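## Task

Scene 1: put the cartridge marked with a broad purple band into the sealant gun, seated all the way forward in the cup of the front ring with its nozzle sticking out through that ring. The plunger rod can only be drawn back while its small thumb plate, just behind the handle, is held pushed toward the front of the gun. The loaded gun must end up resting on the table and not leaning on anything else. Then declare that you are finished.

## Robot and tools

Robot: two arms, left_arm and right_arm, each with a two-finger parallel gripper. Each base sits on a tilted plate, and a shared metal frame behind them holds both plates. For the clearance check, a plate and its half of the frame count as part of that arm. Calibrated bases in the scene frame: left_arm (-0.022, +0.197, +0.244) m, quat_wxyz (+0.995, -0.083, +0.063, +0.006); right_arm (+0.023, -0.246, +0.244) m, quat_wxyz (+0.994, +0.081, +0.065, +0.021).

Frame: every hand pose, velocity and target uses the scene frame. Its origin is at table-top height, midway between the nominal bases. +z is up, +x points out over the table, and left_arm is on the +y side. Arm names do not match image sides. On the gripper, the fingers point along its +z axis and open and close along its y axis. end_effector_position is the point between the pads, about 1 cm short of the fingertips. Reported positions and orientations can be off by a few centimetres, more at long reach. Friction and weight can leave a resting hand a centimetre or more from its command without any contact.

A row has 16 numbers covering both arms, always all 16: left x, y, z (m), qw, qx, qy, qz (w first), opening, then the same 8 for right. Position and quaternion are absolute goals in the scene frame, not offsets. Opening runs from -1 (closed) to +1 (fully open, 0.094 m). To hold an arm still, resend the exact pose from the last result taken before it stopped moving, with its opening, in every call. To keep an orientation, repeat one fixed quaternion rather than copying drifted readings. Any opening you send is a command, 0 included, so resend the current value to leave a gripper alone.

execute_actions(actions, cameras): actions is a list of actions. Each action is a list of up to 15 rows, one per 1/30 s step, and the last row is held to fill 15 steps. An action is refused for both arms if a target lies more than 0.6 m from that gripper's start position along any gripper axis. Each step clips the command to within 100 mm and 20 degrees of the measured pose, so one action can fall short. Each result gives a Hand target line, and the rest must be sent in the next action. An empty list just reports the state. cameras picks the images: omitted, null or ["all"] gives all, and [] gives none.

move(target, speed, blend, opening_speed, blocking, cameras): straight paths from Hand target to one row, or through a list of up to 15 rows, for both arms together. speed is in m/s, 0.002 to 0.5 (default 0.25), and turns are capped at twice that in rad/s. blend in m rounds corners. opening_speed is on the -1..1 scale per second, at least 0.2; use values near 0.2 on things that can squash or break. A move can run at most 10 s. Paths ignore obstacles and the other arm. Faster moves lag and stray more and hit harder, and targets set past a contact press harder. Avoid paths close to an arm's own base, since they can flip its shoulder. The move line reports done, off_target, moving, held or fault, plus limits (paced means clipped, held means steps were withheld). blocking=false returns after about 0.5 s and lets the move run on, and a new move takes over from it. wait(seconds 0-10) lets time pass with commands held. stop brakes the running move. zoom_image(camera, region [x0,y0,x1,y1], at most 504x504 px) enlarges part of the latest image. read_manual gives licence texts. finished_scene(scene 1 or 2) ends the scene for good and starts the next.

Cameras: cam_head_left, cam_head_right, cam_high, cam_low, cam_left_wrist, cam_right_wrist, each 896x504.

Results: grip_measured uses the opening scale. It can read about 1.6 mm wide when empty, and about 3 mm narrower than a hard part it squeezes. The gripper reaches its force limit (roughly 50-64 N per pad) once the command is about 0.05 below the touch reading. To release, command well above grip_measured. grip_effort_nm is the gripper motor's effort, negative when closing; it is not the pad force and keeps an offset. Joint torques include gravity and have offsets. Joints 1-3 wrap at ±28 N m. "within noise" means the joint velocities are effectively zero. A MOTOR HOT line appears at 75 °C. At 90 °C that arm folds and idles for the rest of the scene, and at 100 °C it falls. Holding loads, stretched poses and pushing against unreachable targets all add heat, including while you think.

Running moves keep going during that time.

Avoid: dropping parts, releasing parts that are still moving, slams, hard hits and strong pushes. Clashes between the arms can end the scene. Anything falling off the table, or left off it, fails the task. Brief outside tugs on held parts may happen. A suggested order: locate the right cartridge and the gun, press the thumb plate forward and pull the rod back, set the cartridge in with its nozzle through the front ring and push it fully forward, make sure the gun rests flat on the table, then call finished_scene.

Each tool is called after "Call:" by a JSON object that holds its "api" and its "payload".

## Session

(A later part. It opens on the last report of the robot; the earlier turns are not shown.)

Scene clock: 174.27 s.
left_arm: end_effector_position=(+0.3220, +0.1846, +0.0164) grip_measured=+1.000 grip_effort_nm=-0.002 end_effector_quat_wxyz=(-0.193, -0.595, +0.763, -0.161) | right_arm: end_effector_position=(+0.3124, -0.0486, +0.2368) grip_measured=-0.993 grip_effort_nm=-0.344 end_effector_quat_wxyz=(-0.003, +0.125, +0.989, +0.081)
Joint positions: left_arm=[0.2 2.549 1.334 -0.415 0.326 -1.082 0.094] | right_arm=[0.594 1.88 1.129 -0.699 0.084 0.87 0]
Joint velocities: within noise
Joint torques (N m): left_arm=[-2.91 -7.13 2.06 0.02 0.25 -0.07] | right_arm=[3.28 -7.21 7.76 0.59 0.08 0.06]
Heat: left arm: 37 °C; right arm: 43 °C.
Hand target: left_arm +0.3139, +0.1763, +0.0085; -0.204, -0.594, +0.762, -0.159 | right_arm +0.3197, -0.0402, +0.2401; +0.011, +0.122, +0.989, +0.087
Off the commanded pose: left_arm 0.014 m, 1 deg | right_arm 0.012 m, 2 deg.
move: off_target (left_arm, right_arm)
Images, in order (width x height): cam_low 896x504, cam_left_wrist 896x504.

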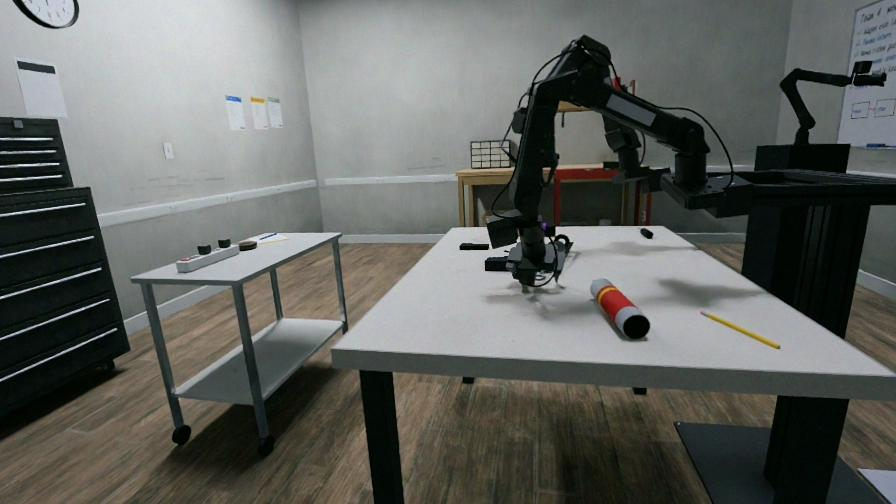

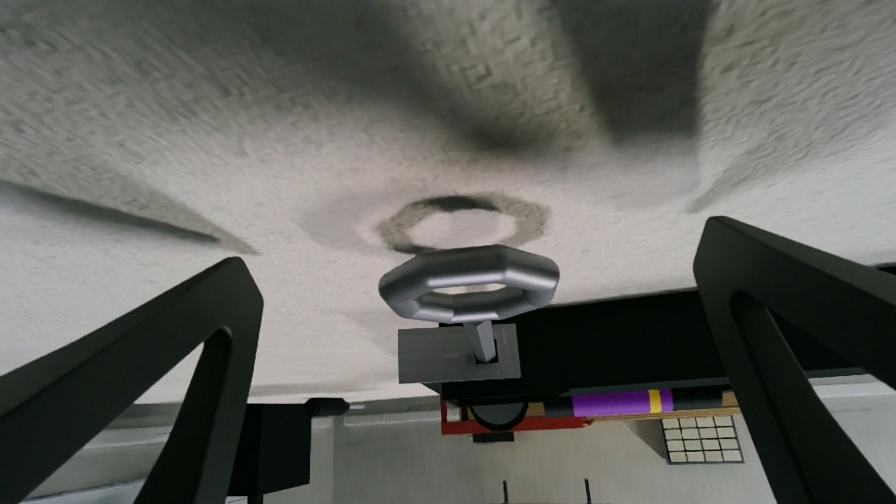

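Call:
{"api": "move", "payload": {"target": [0.314, 0.176, 0.008, 0.2043, 0.5936, -0.762, 0.159, -0.5, 0.32, -0.04, 0.24, 0.0108, 0.122, 0.989, 0.0866, -1], "cameras": ["cam_left_wrist","cam_low"], "speed": 0.05, "opening_speed": 0.6}}

Scene clock: 179.87 s.
left_arm: end_effector_position=(+0.3223, +0.1848, +0.0162) grip_measured=-0.260 grip_effort_nm=-1.023 end_effector_quat_wxyz=(-0.192, -0.596, +0.763, -0.161) | right_arm: end_effector_position=(+0.3125, -0.0485, +0.2368) grip_measured=-0.993 grip_effort_nm=-0.339 end_effector_quat_wxyz=(-0.003, +0.125, +0.989, +0.082)
Joint positions: left_arm=[0.2 2.549 1.334 -0.414 0.325 -1.082 0.035] | right_arm=[0.594 1.88 1.129 -0.699 0.084 0.87 0]
Joint velocities: within noise
Joint torques (N m): left_arm=[-2.89 -7.23 2.11 -0.01 0.24 -0.08] | right_arm=[3.33 -7.24 7.83 0.58 0.07 0.05]
Heat: left arm: 37 °C; right arm: 43 °C.
Hand target: left_arm +0.3139, +0.1763, +0.0085; -0.204, -0.594, +0.762, -0.159 | right_arm +0.3197, -0.0401, +0.2401; +0.011, +0.122, +0.989, +0.087
Off the commanded pose: left_arm 0.015 m, 1 deg | right_arm 0.012 m, 2 deg.
move: off_target (left_arm, right_arm)
Images, in order (width x height): cam_low 896x504, cam_left_wrist 896x504.

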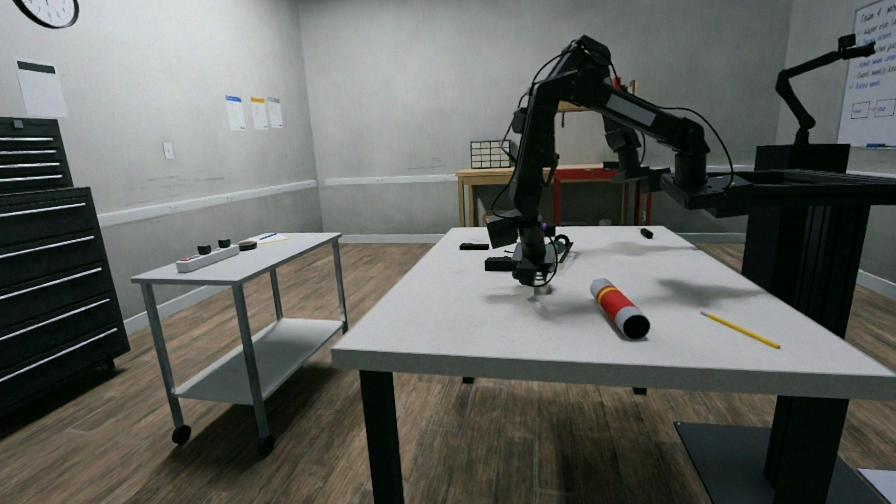

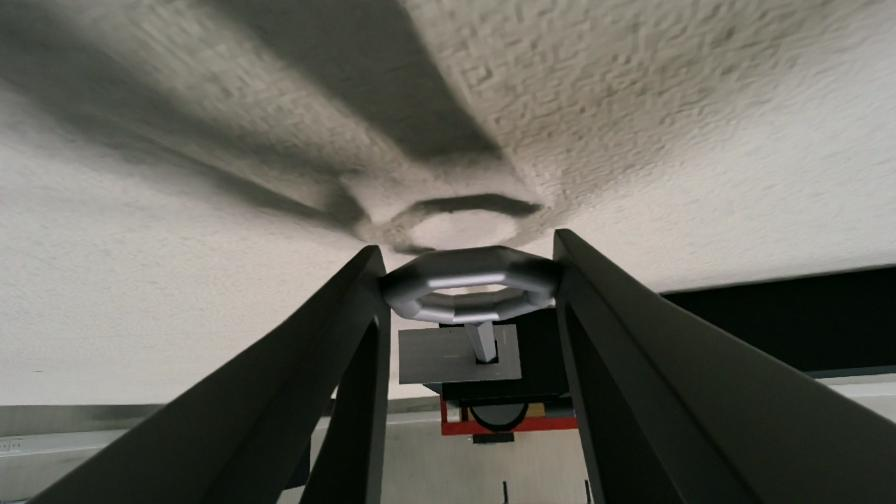

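Call:
{"api": "move", "payload": {"target": [0.314, 0.176, 0.008, 0.2043, 0.5936, -0.762, 0.159, -0.5, 0.312, 0.116, 0.095, 0.0108, 0.122, 0.989, 0.0866, -1], "cameras": ["cam_right_wrist","cam_left_wrist","cam_high","cam_head_left"], "speed": 0.12}}

Scene clock: 191.07 s.
left_arm: end_effector_position=(+0.3223, +0.1848, +0.0162) grip_measured=-0.260 grip_effort_nm=-1.023 end_effector_quat_wxyz=(-0.192, -0.596, +0.763, -0.161) | right_arm: end_effector_position=(+0.3115, +0.1083, +0.0958) grip_measured=-0.993 grip_effort_nm=-0.344 end_effector_quat_wxyz=(+0.001, +0.125, +0.988, +0.085)
Joint positions: left_arm=[0.2 2.549 1.334 -0.414 0.325 -1.082 0.035] | right_arm=[0.816 2.579 1.568 -0.448 0.112 1.091 0]
Joint velocities: within noise
Joint torques (N m): left_arm=[-2.77 -7.25 2.07 0.05 0.23 -0.05] | right_arm=[4.22 -10.96 6.94 0.58 0.1 0.04]
Heat: left arm: 37 °C; right arm: 43 °C.
Hand target: left_arm +0.3139, +0.1763, +0.0085; -0.204, -0.594, +0.762, -0.159 | right_arm +0.3119, +0.1159, +0.0951; +0.011, +0.122, +0.989, +0.087
Off the commanded pose: left_arm 0.015 m, 1 deg | right_arm 0.008 m, 1 deg.
move: off_target (left_arm)
Images, in order (width x height): cam_head_left 896x504, cam_high 896x504, cam_left_wrist 896x504, cam_right_wrist 896x504.

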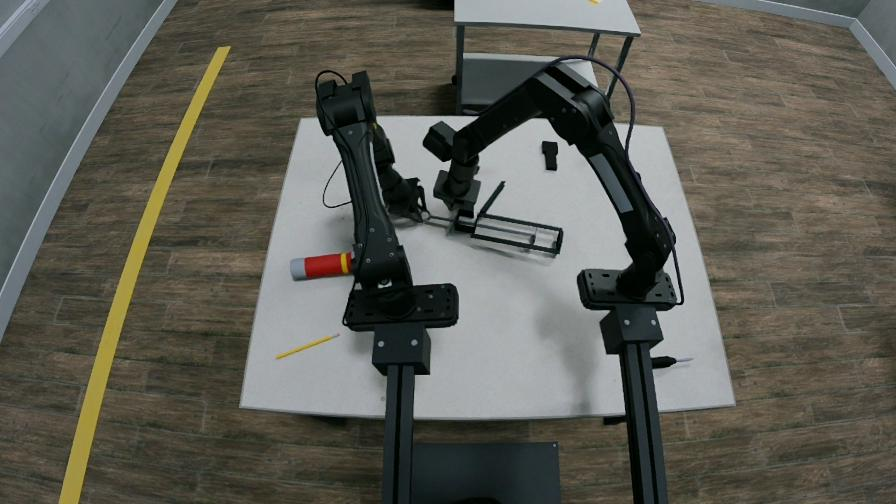

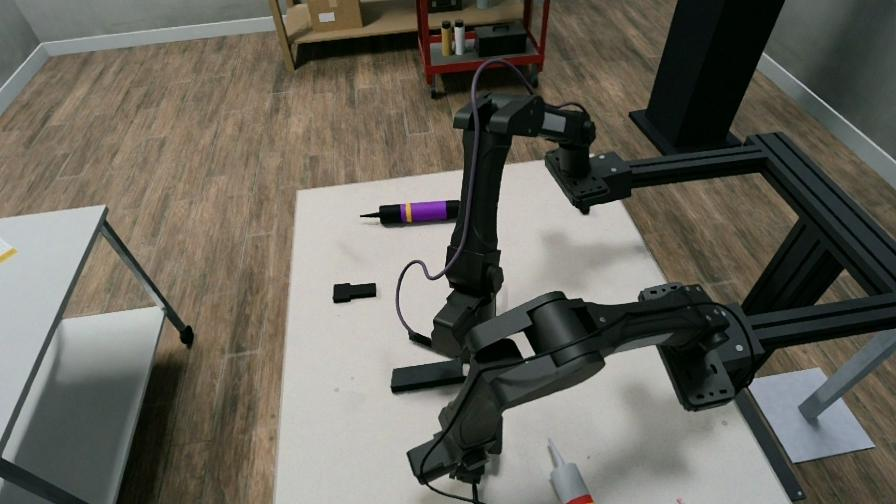

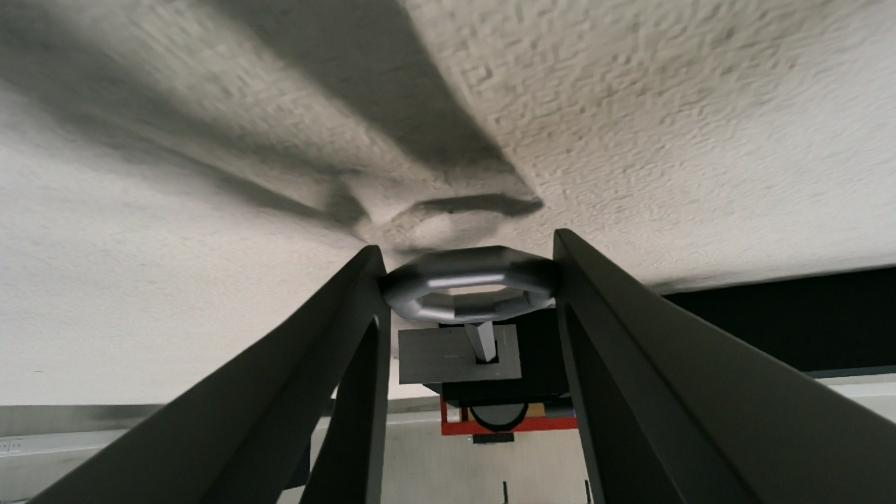

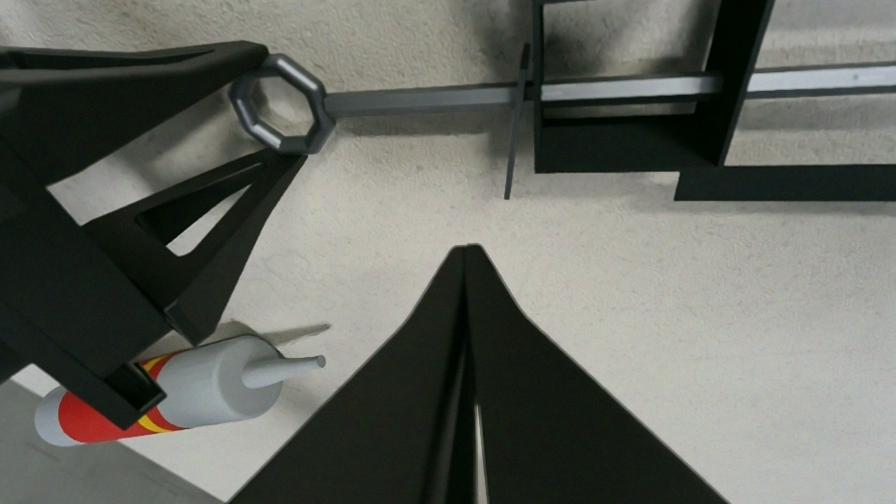

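Call:
{"api": "move", "payload": {"target": [0.314, 0.176, 0.008, 0.2043, 0.5936, -0.762, 0.159, -0.5, 0.306, 0.122, 0.045, 0.0108, 0.122, 0.989, 0.0866, -1], "cameras": ["cam_right_wrist","cam_left_wrist"], "speed": 0.08}}

Scene clock: 198.63 s.
left_arm: end_effector_position=(+0.3223, +0.1848, +0.0162) grip_measured=-0.260 grip_effort_nm=-1.028 end_effector_quat_wxyz=(-0.192, -0.596, +0.763, -0.161) | right_arm: end_effector_position=(+0.3038, +0.1148, +0.0471) grip_measured=-0.993 grip_effort_nm=-0.339 end_effector_quat_wxyz=(+0.000, +0.125, +0.989, +0.083)
Joint positions: left_arm=[0.2 2.549 1.334 -0.414 0.325 -1.082 0.035] | right_arm=[0.816 2.72 1.612 -0.356 0.113 1.092 0]
Joint velocities: within noise
Joint torques (N m): left_arm=[-2.91 -7.25 2 0 0.25 -0.1] | right_arm=[3.79 -11.12 6.42 0.64 0.1 0]
Heat: left arm: 37 °C; right arm: 45 °C.
Hand target: left_arm +0.3139, +0.1763, +0.0085; -0.204, -0.594, +0.762, -0.159 | right_arm +0.3058, +0.1218, +0.0451; +0.011, +0.122, +0.989, +0.087
Off the commanded pose: left_arm 0.015 m, 1 deg | right_arm 0.008 m, 1 deg.
move: off_target (left_arm)
Images, in order (width x height): cam_left_wrist 896x504, cam_right_wrist 896x504.

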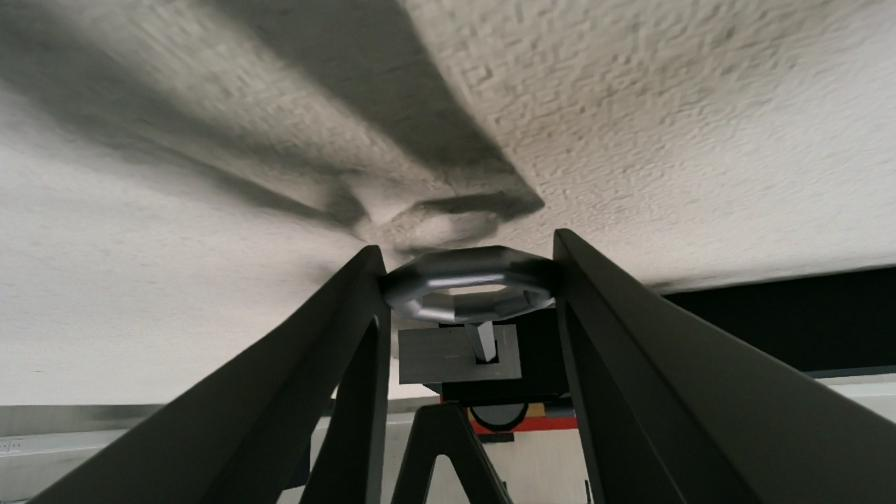

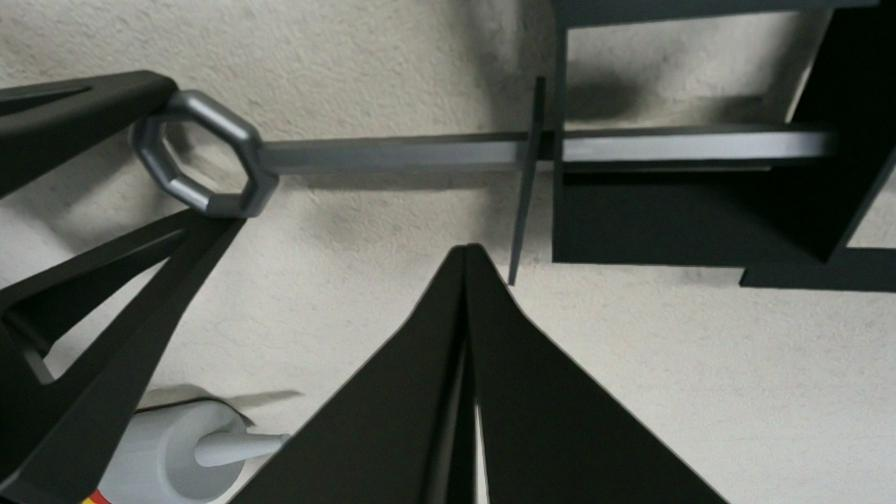

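Call:
{"api": "move", "payload": {"target": [0.314, 0.176, 0.008, 0.2043, 0.5936, -0.762, 0.159, -0.5, 0.306, 0.1245, 0.020, 0.0108, 0.122, 0.989, 0.0866, -1], "cameras": ["cam_right_wrist","cam_left_wrist"], "speed": 0.06}}

Scene clock: 202.90 s.
left_arm: end_effector_position=(+0.3223, +0.1848, +0.0162) grip_measured=-0.260 grip_effort_nm=-1.028 end_effector_quat_wxyz=(-0.192, -0.596, +0.763, -0.161) | right_arm: end_effector_position=(+0.3018, +0.1201, +0.0232) grip_measured=-0.993 grip_effort_nm=-0.339 end_effector_quat_wxyz=(+0.001, +0.124, +0.989, +0.084)
Joint positions: left_arm=[0.2 2.549 1.334 -0.414 0.325 -1.082 0.035] | right_arm=[0.816 2.799 1.658 -0.322 0.113 1.089 0]
Joint velocities: within noise
Joint torques (N m): left_arm=[-2.81 -7.12 1.98 0 0.21 -0.05] | right_arm=[3.1 -11.15 6.23 0.66 0.1 -0.03]
Heat: left arm: 37 °C; right arm: 46 °C.
Hand target: left_arm +0.3139, +0.1763, +0.0085; -0.204, -0.594, +0.762, -0.159 | right_arm +0.3059, +0.1243, +0.0201; +0.011, +0.122, +0.989, +0.087
Off the commanded pose: left_arm 0.015 m, 1 deg | right_arm 0.007 m, 1 deg.
move: off_target (left_arm)
Images, in order (width x height): cam_left_wrist 896x504, cam_right_wrist 896x504.

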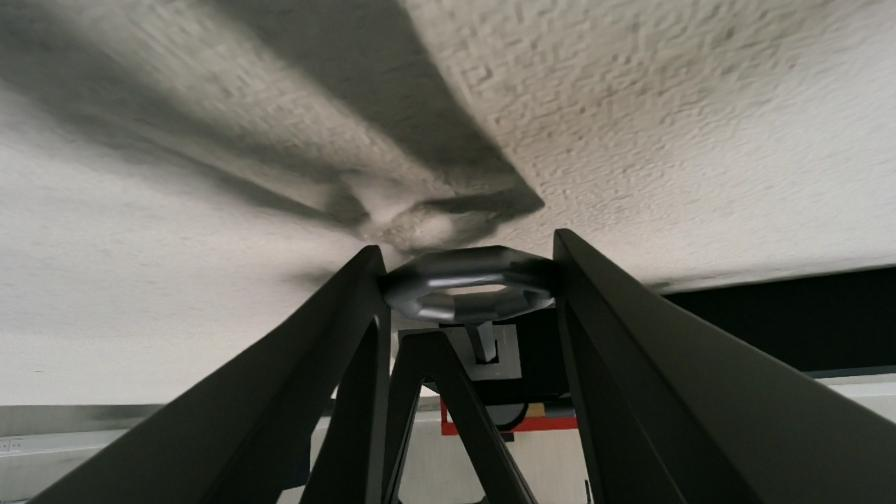

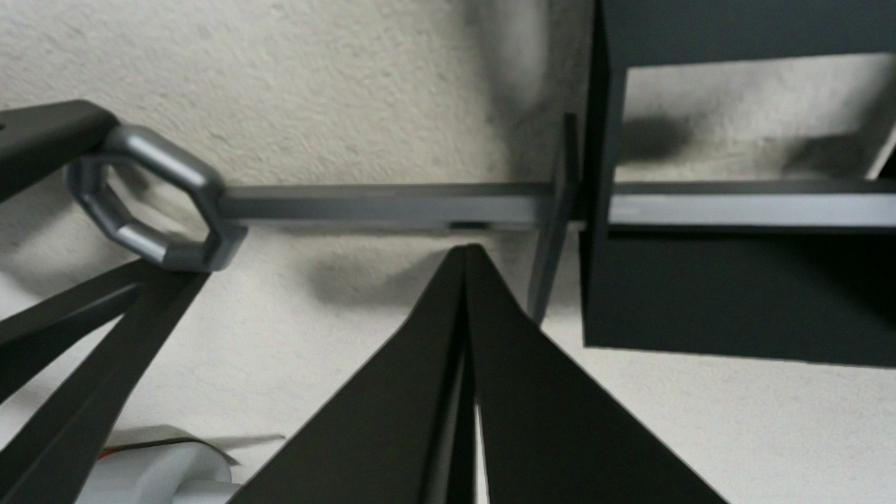

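Call:
{"api": "move", "payload": {"target": [0.314, 0.176, 0.008, 0.2043, 0.5936, -0.762, 0.159, -0.5, 0.302, 0.108, 0.020, 0.0108, 0.122, 0.989, 0.0866, -1], "cameras": ["cam_right_wrist","cam_left_wrist"], "speed": 0.04}}

Scene clock: 210.73 s.
left_arm: end_effector_position=(+0.3223, +0.1847, +0.0163) grip_measured=-0.260 grip_effort_nm=-1.038 end_effector_quat_wxyz=(-0.192, -0.596, +0.763, -0.162) | right_arm: end_effector_position=(+0.2993, +0.1198, +0.0155) grip_measured=-0.993 grip_effort_nm=-0.335 end_effector_quat_wxyz=(+0.013, +0.120, +0.988, +0.100)
Joint positions: left_arm=[0.2 2.549 1.334 -0.414 0.325 -1.082 0.035] | right_arm=[0.816 2.799 1.598 -0.221 0.112 1.076 0]
Joint velocities: within noise
Joint torques (N m): left_arm=[-2.74 -7.27 2.03 0 0.26 -0.09] | right_arm=[1.61 -14.35 2.91 0.25 0.07 -0.07]
Heat: left arm: 37 °C; right arm: 48 °C.
Hand target: left_arm +0.3139, +0.1762, +0.0085; -0.204, -0.594, +0.762, -0.159 | right_arm +0.3019, +0.1082, +0.0196; +0.011, +0.122, +0.989, +0.087
Off the commanded pose: left_arm 0.015 m, 1 deg | right_arm 0.013 m, 2 deg.
move: off_target (left_arm, right_arm)
Images, in order (width x height): cam_left_wrist 896x504, cam_right_wrist 896x504.

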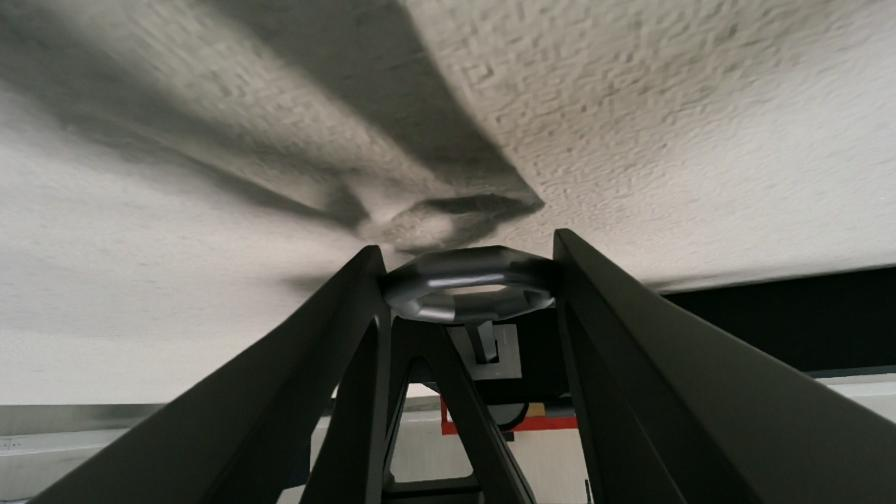

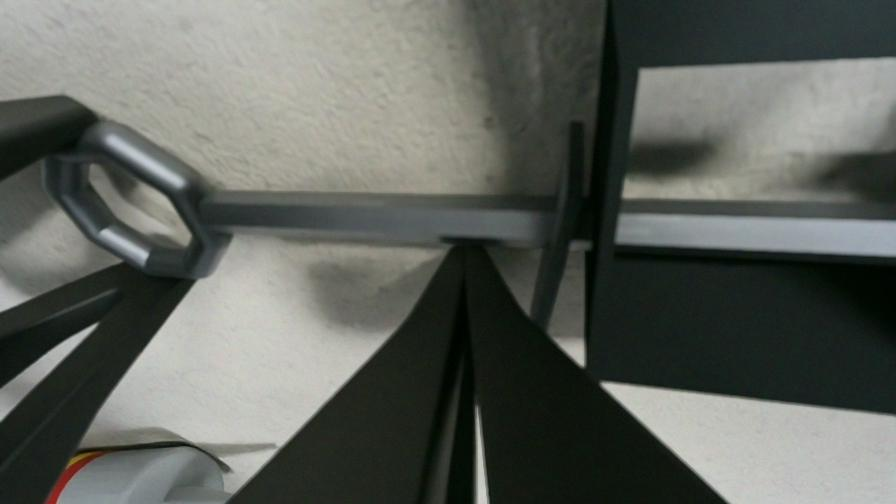

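Call:
{"api": "move", "payload": {"target": [0.314, 0.176, 0.008, 0.2043, 0.5936, -0.762, 0.159, -0.5, 0.302, 0.100, 0.030, 0.0108, 0.122, 0.989, 0.0866, -1], "cameras": ["cam_right_wrist","cam_left_wrist"], "speed": 0.04}}

Scene clock: 213.57 s.
left_arm: end_effector_position=(+0.3207, +0.1826, +0.0162) grip_measured=-0.260 grip_effort_nm=-1.028 end_effector_quat_wxyz=(-0.196, -0.595, +0.762, -0.164) | right_arm: end_effector_position=(+0.3003, +0.1133, +0.0235) grip_measured=-0.993 grip_effort_nm=-0.335 end_effector_quat_wxyz=(+0.014, +0.122, +0.987, +0.104)
Joint positions: left_arm=[0.199 2.551 1.331 -0.414 0.333 -1.083 0.035] | right_arm=[0.808 2.758 1.547 -0.202 0.11 1.069 0]
Joint velocities: within noise
Joint torques (N m): left_arm=[-2.71 -7.32 2.25 0.01 0.17 -0.06] | right_arm=[1.61 -14.86 2.81 0.16 0.09 -0.09]
Heat: left arm: 36 °C; right arm: 49 °C.
Hand target: left_arm +0.3137, +0.1761, +0.0084; -0.204, -0.593, +0.762, -0.159 | right_arm +0.3020, +0.1003, +0.0296; +0.011, +0.122, +0.989, +0.087
Off the commanded pose: left_arm 0.012 m, 1 deg | right_arm 0.015 m, 2 deg.
move: off_target (left_arm, right_arm)
Images, in order (width x height): cam_left_wrist 896x504, cam_right_wrist 896x504.

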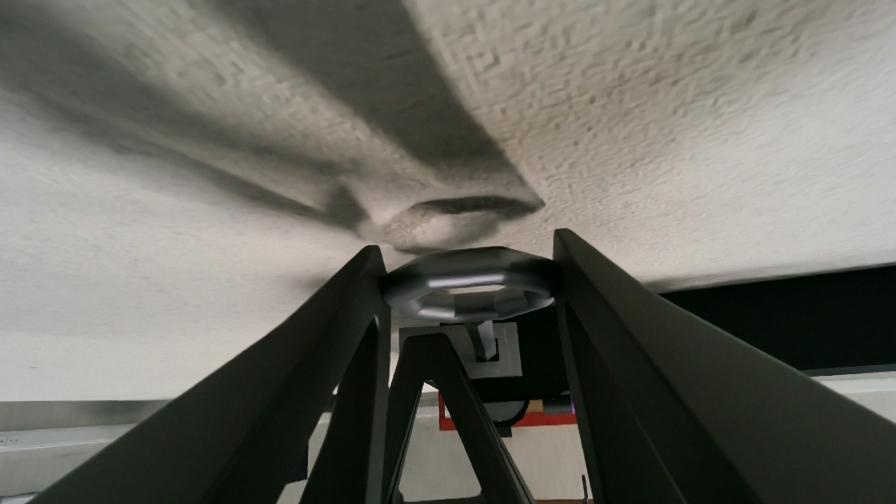

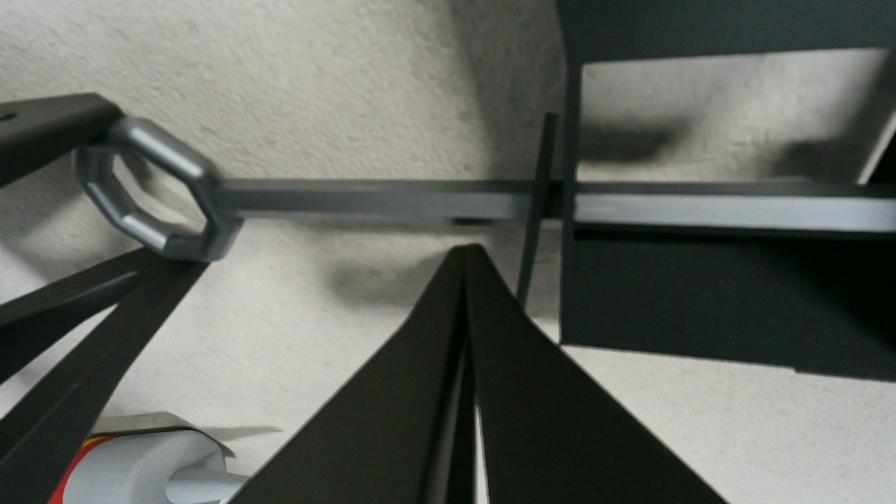

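Call:
{"api": "move", "payload": {"target": [0.322, 0.210, 0.008, 0.2043, 0.5936, -0.762, 0.159, -0.6, 0.302, 0.092, 0.030, 0.0108, 0.122, 0.989, 0.0866, -1], "cameras": ["cam_right_wrist","cam_left_wrist"], "speed": 0.04}}

Scene clock: 218.37 s.
left_arm: end_effector_position=(+0.3207, +0.1949, +0.0160) grip_measured=-0.260 grip_effort_nm=-1.028 end_effector_quat_wxyz=(-0.215, -0.592, +0.757, -0.174) | right_arm: end_effector_position=(+0.3064, +0.1174, +0.0303) grip_measured=-0.993 grip_effort_nm=-0.335 end_effector_quat_wxyz=(+0.021, +0.122, +0.984, +0.126)
Joint positions: left_arm=[0.245 2.577 1.389 -0.492 0.363 -1.026 0.035] | right_arm=[0.8 2.734 1.517 -0.152 0.094 1.057 0]
Joint velocities: within noise
Joint torques (N m): left_arm=[0.32 -8.34 4.97 -0.24 -0.13 0.23] | right_arm=[1.17 -14.13 2.3 -0.01 0.19 -0.1]
Heat: left arm: 36 °C; right arm: 51 °C.
Hand target: left_arm +0.3216, +0.2098, +0.0084; -0.204, -0.594, +0.762, -0.159 | right_arm +0.3020, +0.0930, +0.0297; +0.011, +0.122, +0.989, +0.088
Off the commanded pose: left_arm 0.017 m, 2 deg | right_arm 0.026 m, 5 deg.
move: off_target (left_arm, right_arm)
Images, in order (width x height): cam_left_wrist 896x504, cam_right_wrist 896x504.

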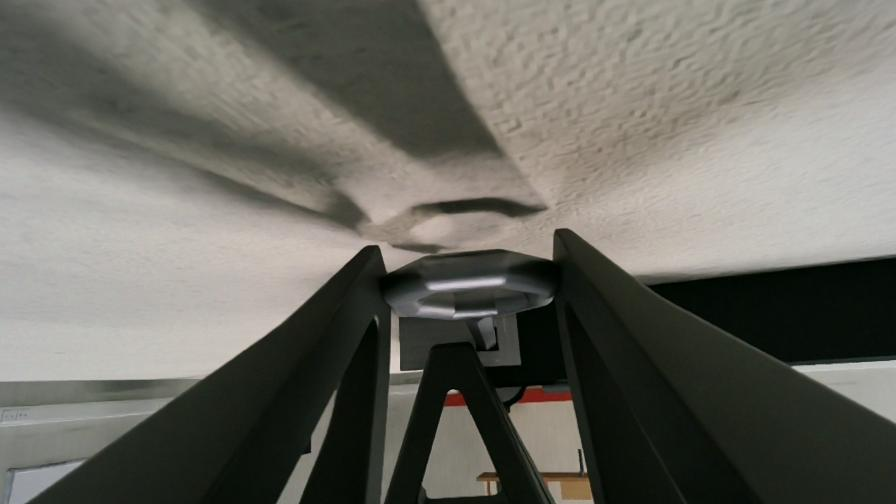

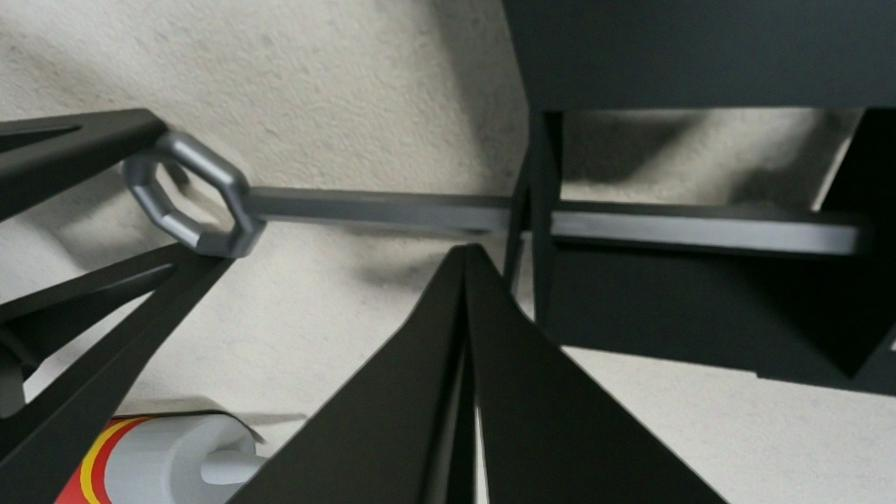

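Call:
{"api": "move", "payload": {"target": [0.322, 0.210, 0.008, 0.2043, 0.5936, -0.762, 0.159, -0.6, 0.296, 0.065, 0.022, 0.0108, 0.122, 0.989, 0.0866, -1], "cameras": ["cam_right_wrist","cam_left_wrist"], "speed": 0.04}}

Scene clock: 222.63 s.
left_arm: end_effector_position=(+0.3205, +0.1949, +0.0159) grip_measured=-0.260 grip_effort_nm=-1.033 end_effector_quat_wxyz=(-0.215, -0.592, +0.757, -0.174) | right_arm: end_effector_position=(+0.3115, +0.1110, +0.0354) grip_measured=-0.993 grip_effort_nm=-0.339 end_effector_quat_wxyz=(+0.034, +0.120, +0.978, +0.165)
Joint positions: left_arm=[0.245 2.577 1.389 -0.492 0.363 -1.026 0.035] | right_arm=[0.771 2.685 1.4 -0.002 0.058 1.018 0]
Joint velocities: within noise
Joint torques (N m): left_arm=[0.35 -8.18 4.93 -0.26 -0.15 0.27] | right_arm=[0.47 -12.46 1.29 -0.41 0.45 -0.09]
Heat: left arm: 37 °C; right arm: 51 °C.
Hand target: left_arm +0.3215, +0.2098, +0.0084; -0.204, -0.594, +0.762, -0.159 | right_arm +0.2958, +0.0677, +0.0225; +0.011, +0.120, +0.989, +0.090
Off the commanded pose: left_arm 0.017 m, 2 deg | right_arm 0.050 m, 9 deg.
move: off_target (left_arm, right_arm)
Images, in order (width x height): cam_left_wrist 896x504, cam_right_wrist 896x504.

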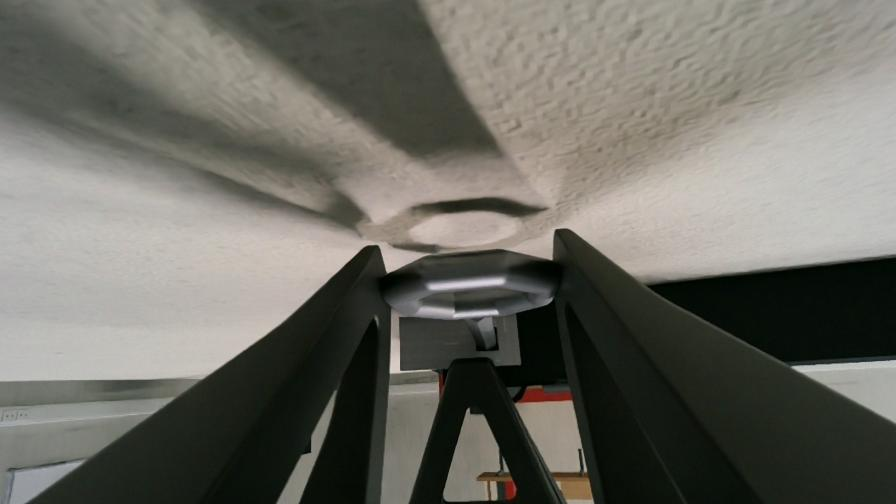

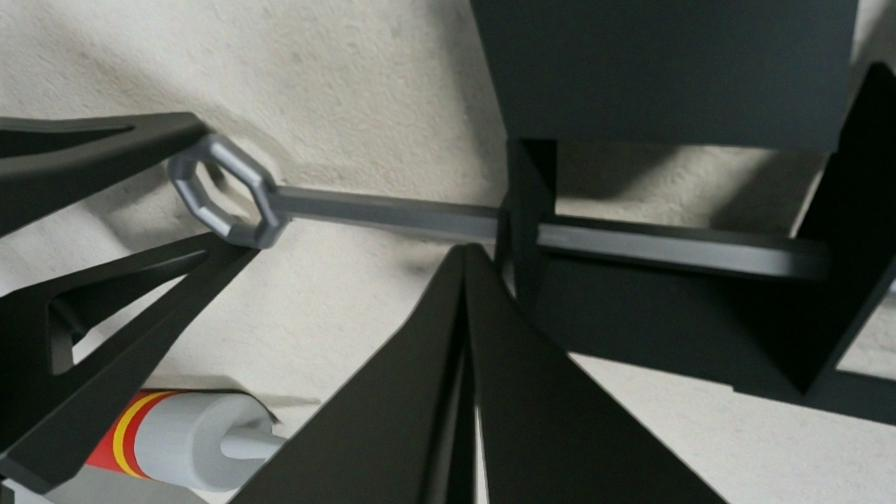

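Call:
{"api": "move", "payload": {"target": [0.322, 0.195, 0.008, 0.2043, 0.5936, -0.762, 0.159, -0.6, 0.307, 0.124, 0.030, 0.0108, 0.122, 0.989, 0.0866, -1], "cameras": ["cam_right_wrist","cam_left_wrist"], "speed": 0.06}}

Scene clock: 226.83 s.
left_arm: end_effector_position=(+0.3204, +0.1949, +0.0156) grip_measured=-0.260 grip_effort_nm=-1.033 end_effector_quat_wxyz=(-0.215, -0.593, +0.757, -0.171) | right_arm: end_effector_position=(+0.3128, +0.1216, +0.0340) grip_measured=-0.993 grip_effort_nm=-0.330 end_effector_quat_wxyz=(+0.010, +0.128, +0.987, +0.097)
Joint positions: left_arm=[0.244 2.577 1.389 -0.492 0.359 -1.032 0.035] | right_arm=[0.805 2.766 1.643 -0.305 0.111 1.081 0]
Joint velocities: within noise
Joint torques (N m): left_arm=[-2.66 -8.32 3.11 0.01 -0.06 -0.11] | right_arm=[4.37 -10.97 6.39 0.44 0.11 0.07]
Heat: left arm: 37 °C; right arm: 51 °C.
Hand target: left_arm +0.3219, +0.1950, +0.0082; -0.205, -0.594, +0.762, -0.159 | right_arm +0.3068, +0.1238, +0.0300; +0.011, +0.122, +0.989, +0.087
Off the commanded pose: left_arm 0.008 m, 2 deg | right_arm 0.007 m, 1 deg.
move: done
Images, in order (width x height): cam_left_wrist 896x504, cam_right_wrist 896x504.

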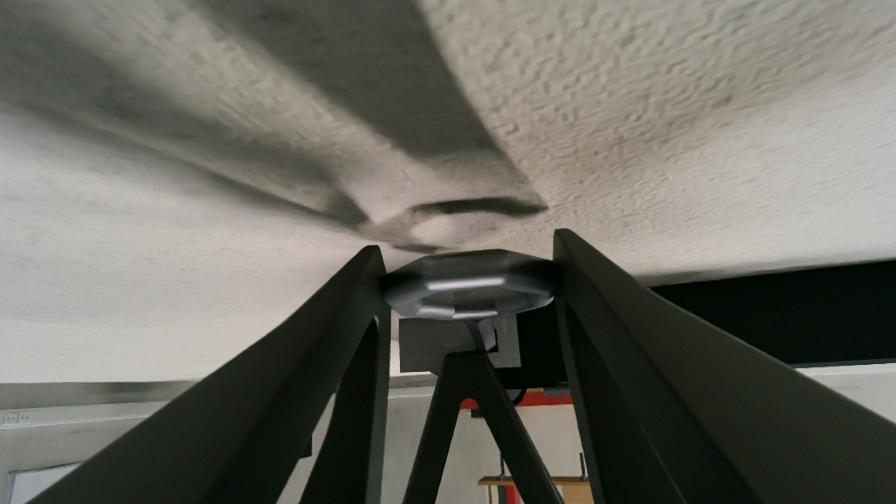

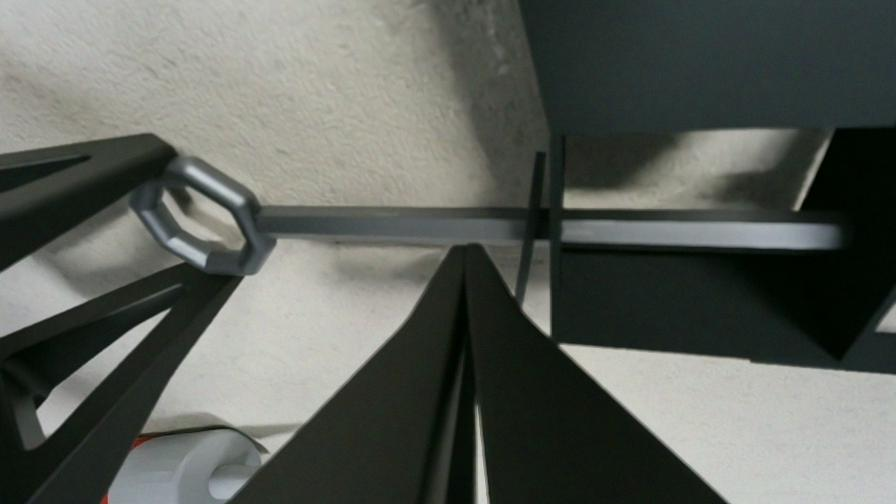

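Call:
{"api": "move", "payload": {"target": [[0.322, 0.195, 0.008, 0.2043, 0.5936, -0.762, 0.159, 0.5, 0.307, 0.124, 0.030, 0.0108, 0.122, 0.989, 0.0866, -1],[0.332, 0.232, 0.065, 0.2043, 0.5936, -0.762, 0.159, 0.5, 0.307, 0.116, 0.080, 0.0108, 0.122, 0.989, 0.0866, -1],[0.332, 0.232, 0.065, 0.2699, 0.5776, -0.7411, 0.2103, 0.5, 0.316, 0.058, 0.130, 0.0108, 0.122, 0.989, 0.0866, 0.75]], "cameras": ["cam_right_wrist","cam_left_wrist","cam_high"], "speed": 0.12}}

Scene clock: 241.63 s.
left_arm: end_effector_position=(+0.3355, +0.2344, +0.0698) grip_measured=+0.497 grip_effort_nm=0.129 end_effector_quat_wxyz=(-0.256, -0.580, +0.745, -0.207) | right_arm: end_effector_position=(+0.3129, +0.0615, +0.1193) grip_measured=+0.747 grip_effort_nm=0.168 end_effector_quat_wxyz=(+0.007, +0.123, +0.989, +0.086)
Joint positions: left_arm=[0.349 2.519 1.563 -0.835 0.437 -0.885 0.07] | right_arm=[0.754 2.403 1.354 -0.397 0.113 1.022 0.082]
Joint velocities: within noise
Joint torques (N m): left_arm=[-1.16 -7.99 5.19 -0.58 0.35 0.14] | right_arm=[2.3 -13.98 4.11 0.34 0.02 -0.05]
Heat: left arm: 39 °C; right arm: 49 °C.
Hand target: left_arm +0.3320, +0.2320, +0.0651; -0.269, -0.578, +0.741, -0.210 | right_arm +0.3160, +0.0581, +0.1296; +0.011, +0.122, +0.989, +0.087
Off the commanded pose: left_arm 0.006 m, 2 deg | right_arm 0.012 m, 0 deg.
move: off_target (right_arm); target 3's new opening was sent with right_arm's hand 0.012 m and 0 deg from that target
Images, in order (width x height): cam_high 896x504, cam_left_wrist 896x504, cam_right_wrist 896x504.

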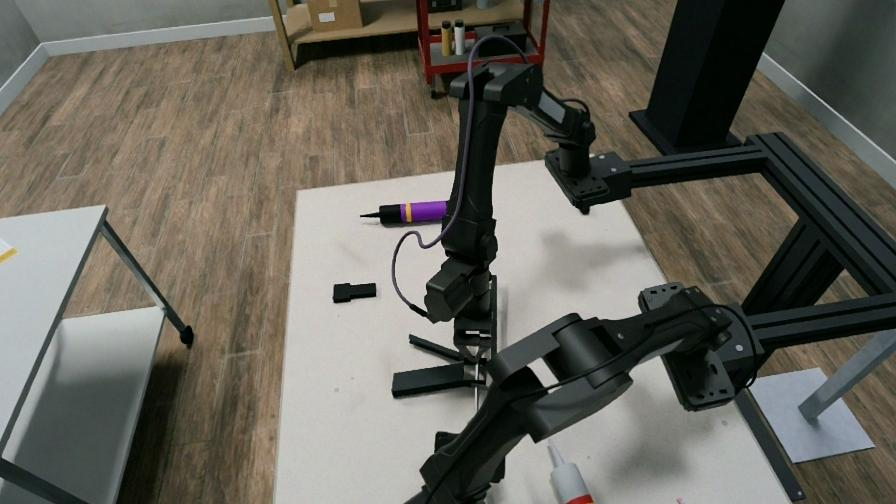

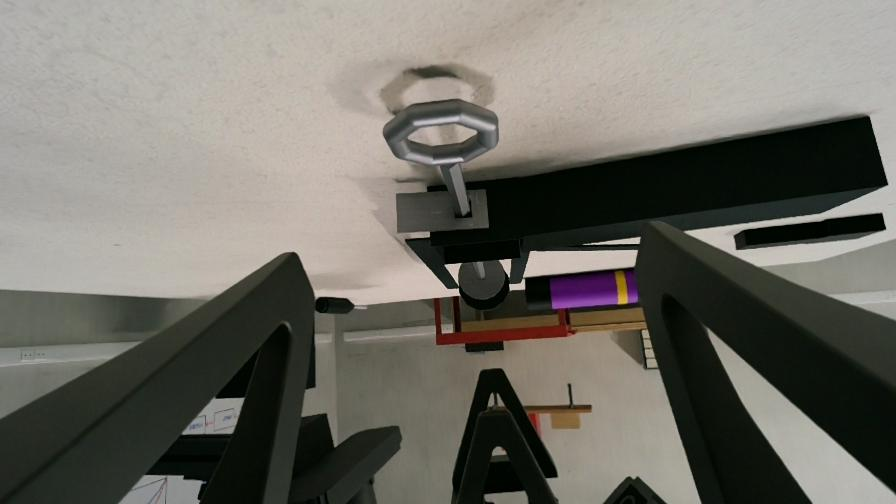

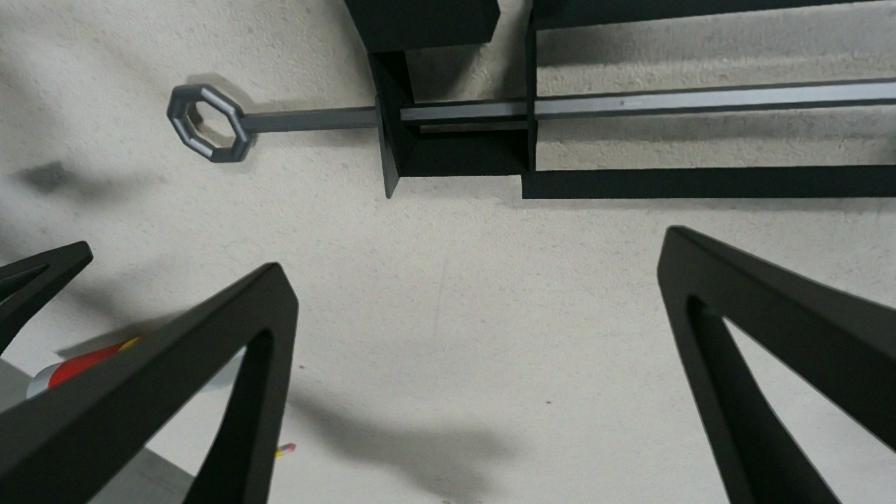

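Call:
{"api": "move", "payload": {"target": [0.332, 0.232, 0.065, 0.2699, 0.5776, -0.7411, 0.2103, 0.5, 0.304, 0.083, 0.065, 0.0108, 0.122, 0.989, 0.0866, 0.85], "cameras": ["cam_right_wrist","cam_left_wrist"], "speed": 0.12}}

Scene clock: 252.33 s.
left_arm: end_effector_position=(+0.3353, +0.2342, +0.0700) grip_measured=+0.497 grip_effort_nm=0.149 end_effector_quat_wxyz=(-0.257, -0.580, +0.745, -0.207) | right_arm: end_effector_position=(+0.3033, +0.0733, +0.0660) grip_measured=+0.847 grip_effort_nm=0.168 end_effector_quat_wxyz=(+0.002, +0.126, +0.989, +0.081)
Joint positions: left_arm=[0.349 2.519 1.563 -0.836 0.438 -0.885 0.07] | right_arm=[0.763 2.572 1.402 -0.29 0.113 1.04 0.087]
Joint velocities: within noise
Joint torques (N m): left_arm=[-1.17 -7.9 5.3 -0.57 0.31 0.13] | right_arm=[4.26 -10.3 5.94 0.68 0.04 0.06]
Heat: left arm: 39 °C; right arm: 48 °C.
Hand target: left_arm +0.3320, +0.2319, +0.0651; -0.269, -0.578, +0.741, -0.210 | right_arm +0.3038, +0.0828, +0.0652; +0.011, +0.122, +0.989, +0.087
Off the commanded pose: left_arm 0.006 m, 2 deg | right_arm 0.010 m, 1 deg.
move: done
Images, in order (width x height): cam_left_wrist 896x504, cam_right_wrist 896x504.

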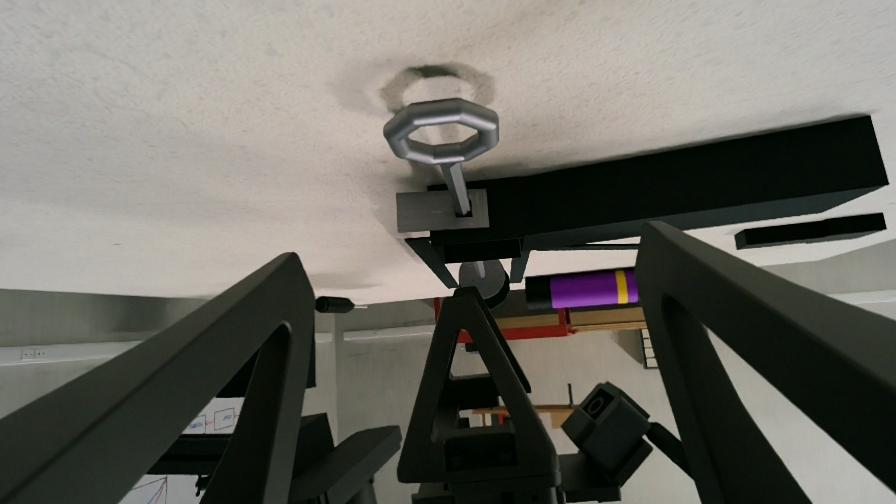

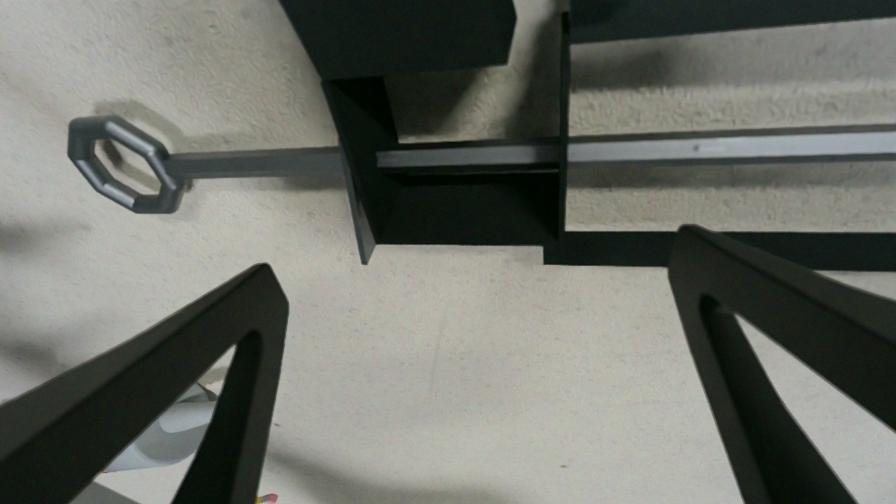

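Call:
{"api": "move", "payload": {"target": [0.332, 0.232, 0.065, 0.2699, 0.5776, -0.7411, 0.2103, 0.5, 0.302, 0.092, 0.038, 0.0108, 0.122, 0.989, 0.0866, 0.85], "cameras": ["cam_right_wrist","cam_left_wrist"], "speed": 0.08}}

Scene clock: 261.50 s.
left_arm: end_effector_position=(+0.3352, +0.2342, +0.0700) grip_measured=+0.497 grip_effort_nm=0.139 end_effector_quat_wxyz=(-0.257, -0.580, +0.745, -0.207) | right_arm: end_effector_position=(+0.3022, +0.0821, +0.0394) grip_measured=+0.847 grip_effort_nm=0.168 end_effector_quat_wxyz=(+0.002, +0.127, +0.989, +0.081)
Joint positions: left_arm=[0.349 2.519 1.563 -0.836 0.438 -0.884 0.07] | right_arm=[0.766 2.668 1.461 -0.253 0.113 1.045 0.087]
Joint velocities: within noise
Joint torques (N m): left_arm=[-1.11 -7.95 5.3 -0.58 0.31 0.16] | right_arm=[4.37 -10.45 5.76 0.66 0.05 0.05]
Heat: left arm: 39 °C; right arm: 47 °C.
Hand target: left_arm +0.3320, +0.2320, +0.0651; -0.269, -0.578, +0.741, -0.210 | right_arm +0.3018, +0.0919, +0.0382; +0.011, +0.122, +0.989, +0.087
Off the commanded pose: left_arm 0.006 m, 2 deg | right_arm 0.010 m, 1 deg.
move: done
Images, in order (width x height): cam_left_wrist 896x504, cam_right_wrist 896x504.

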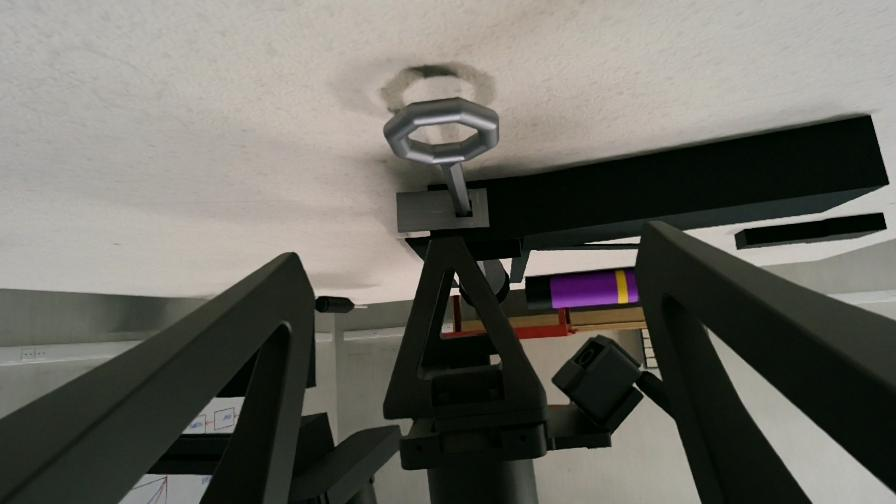

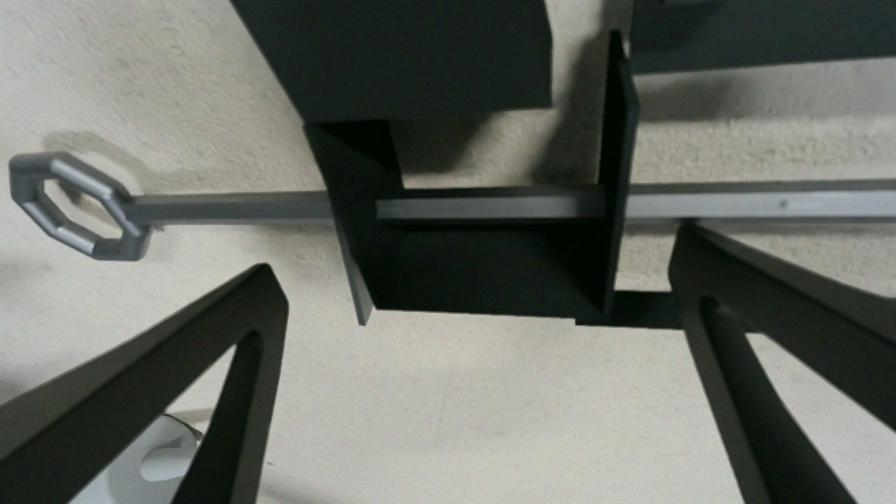

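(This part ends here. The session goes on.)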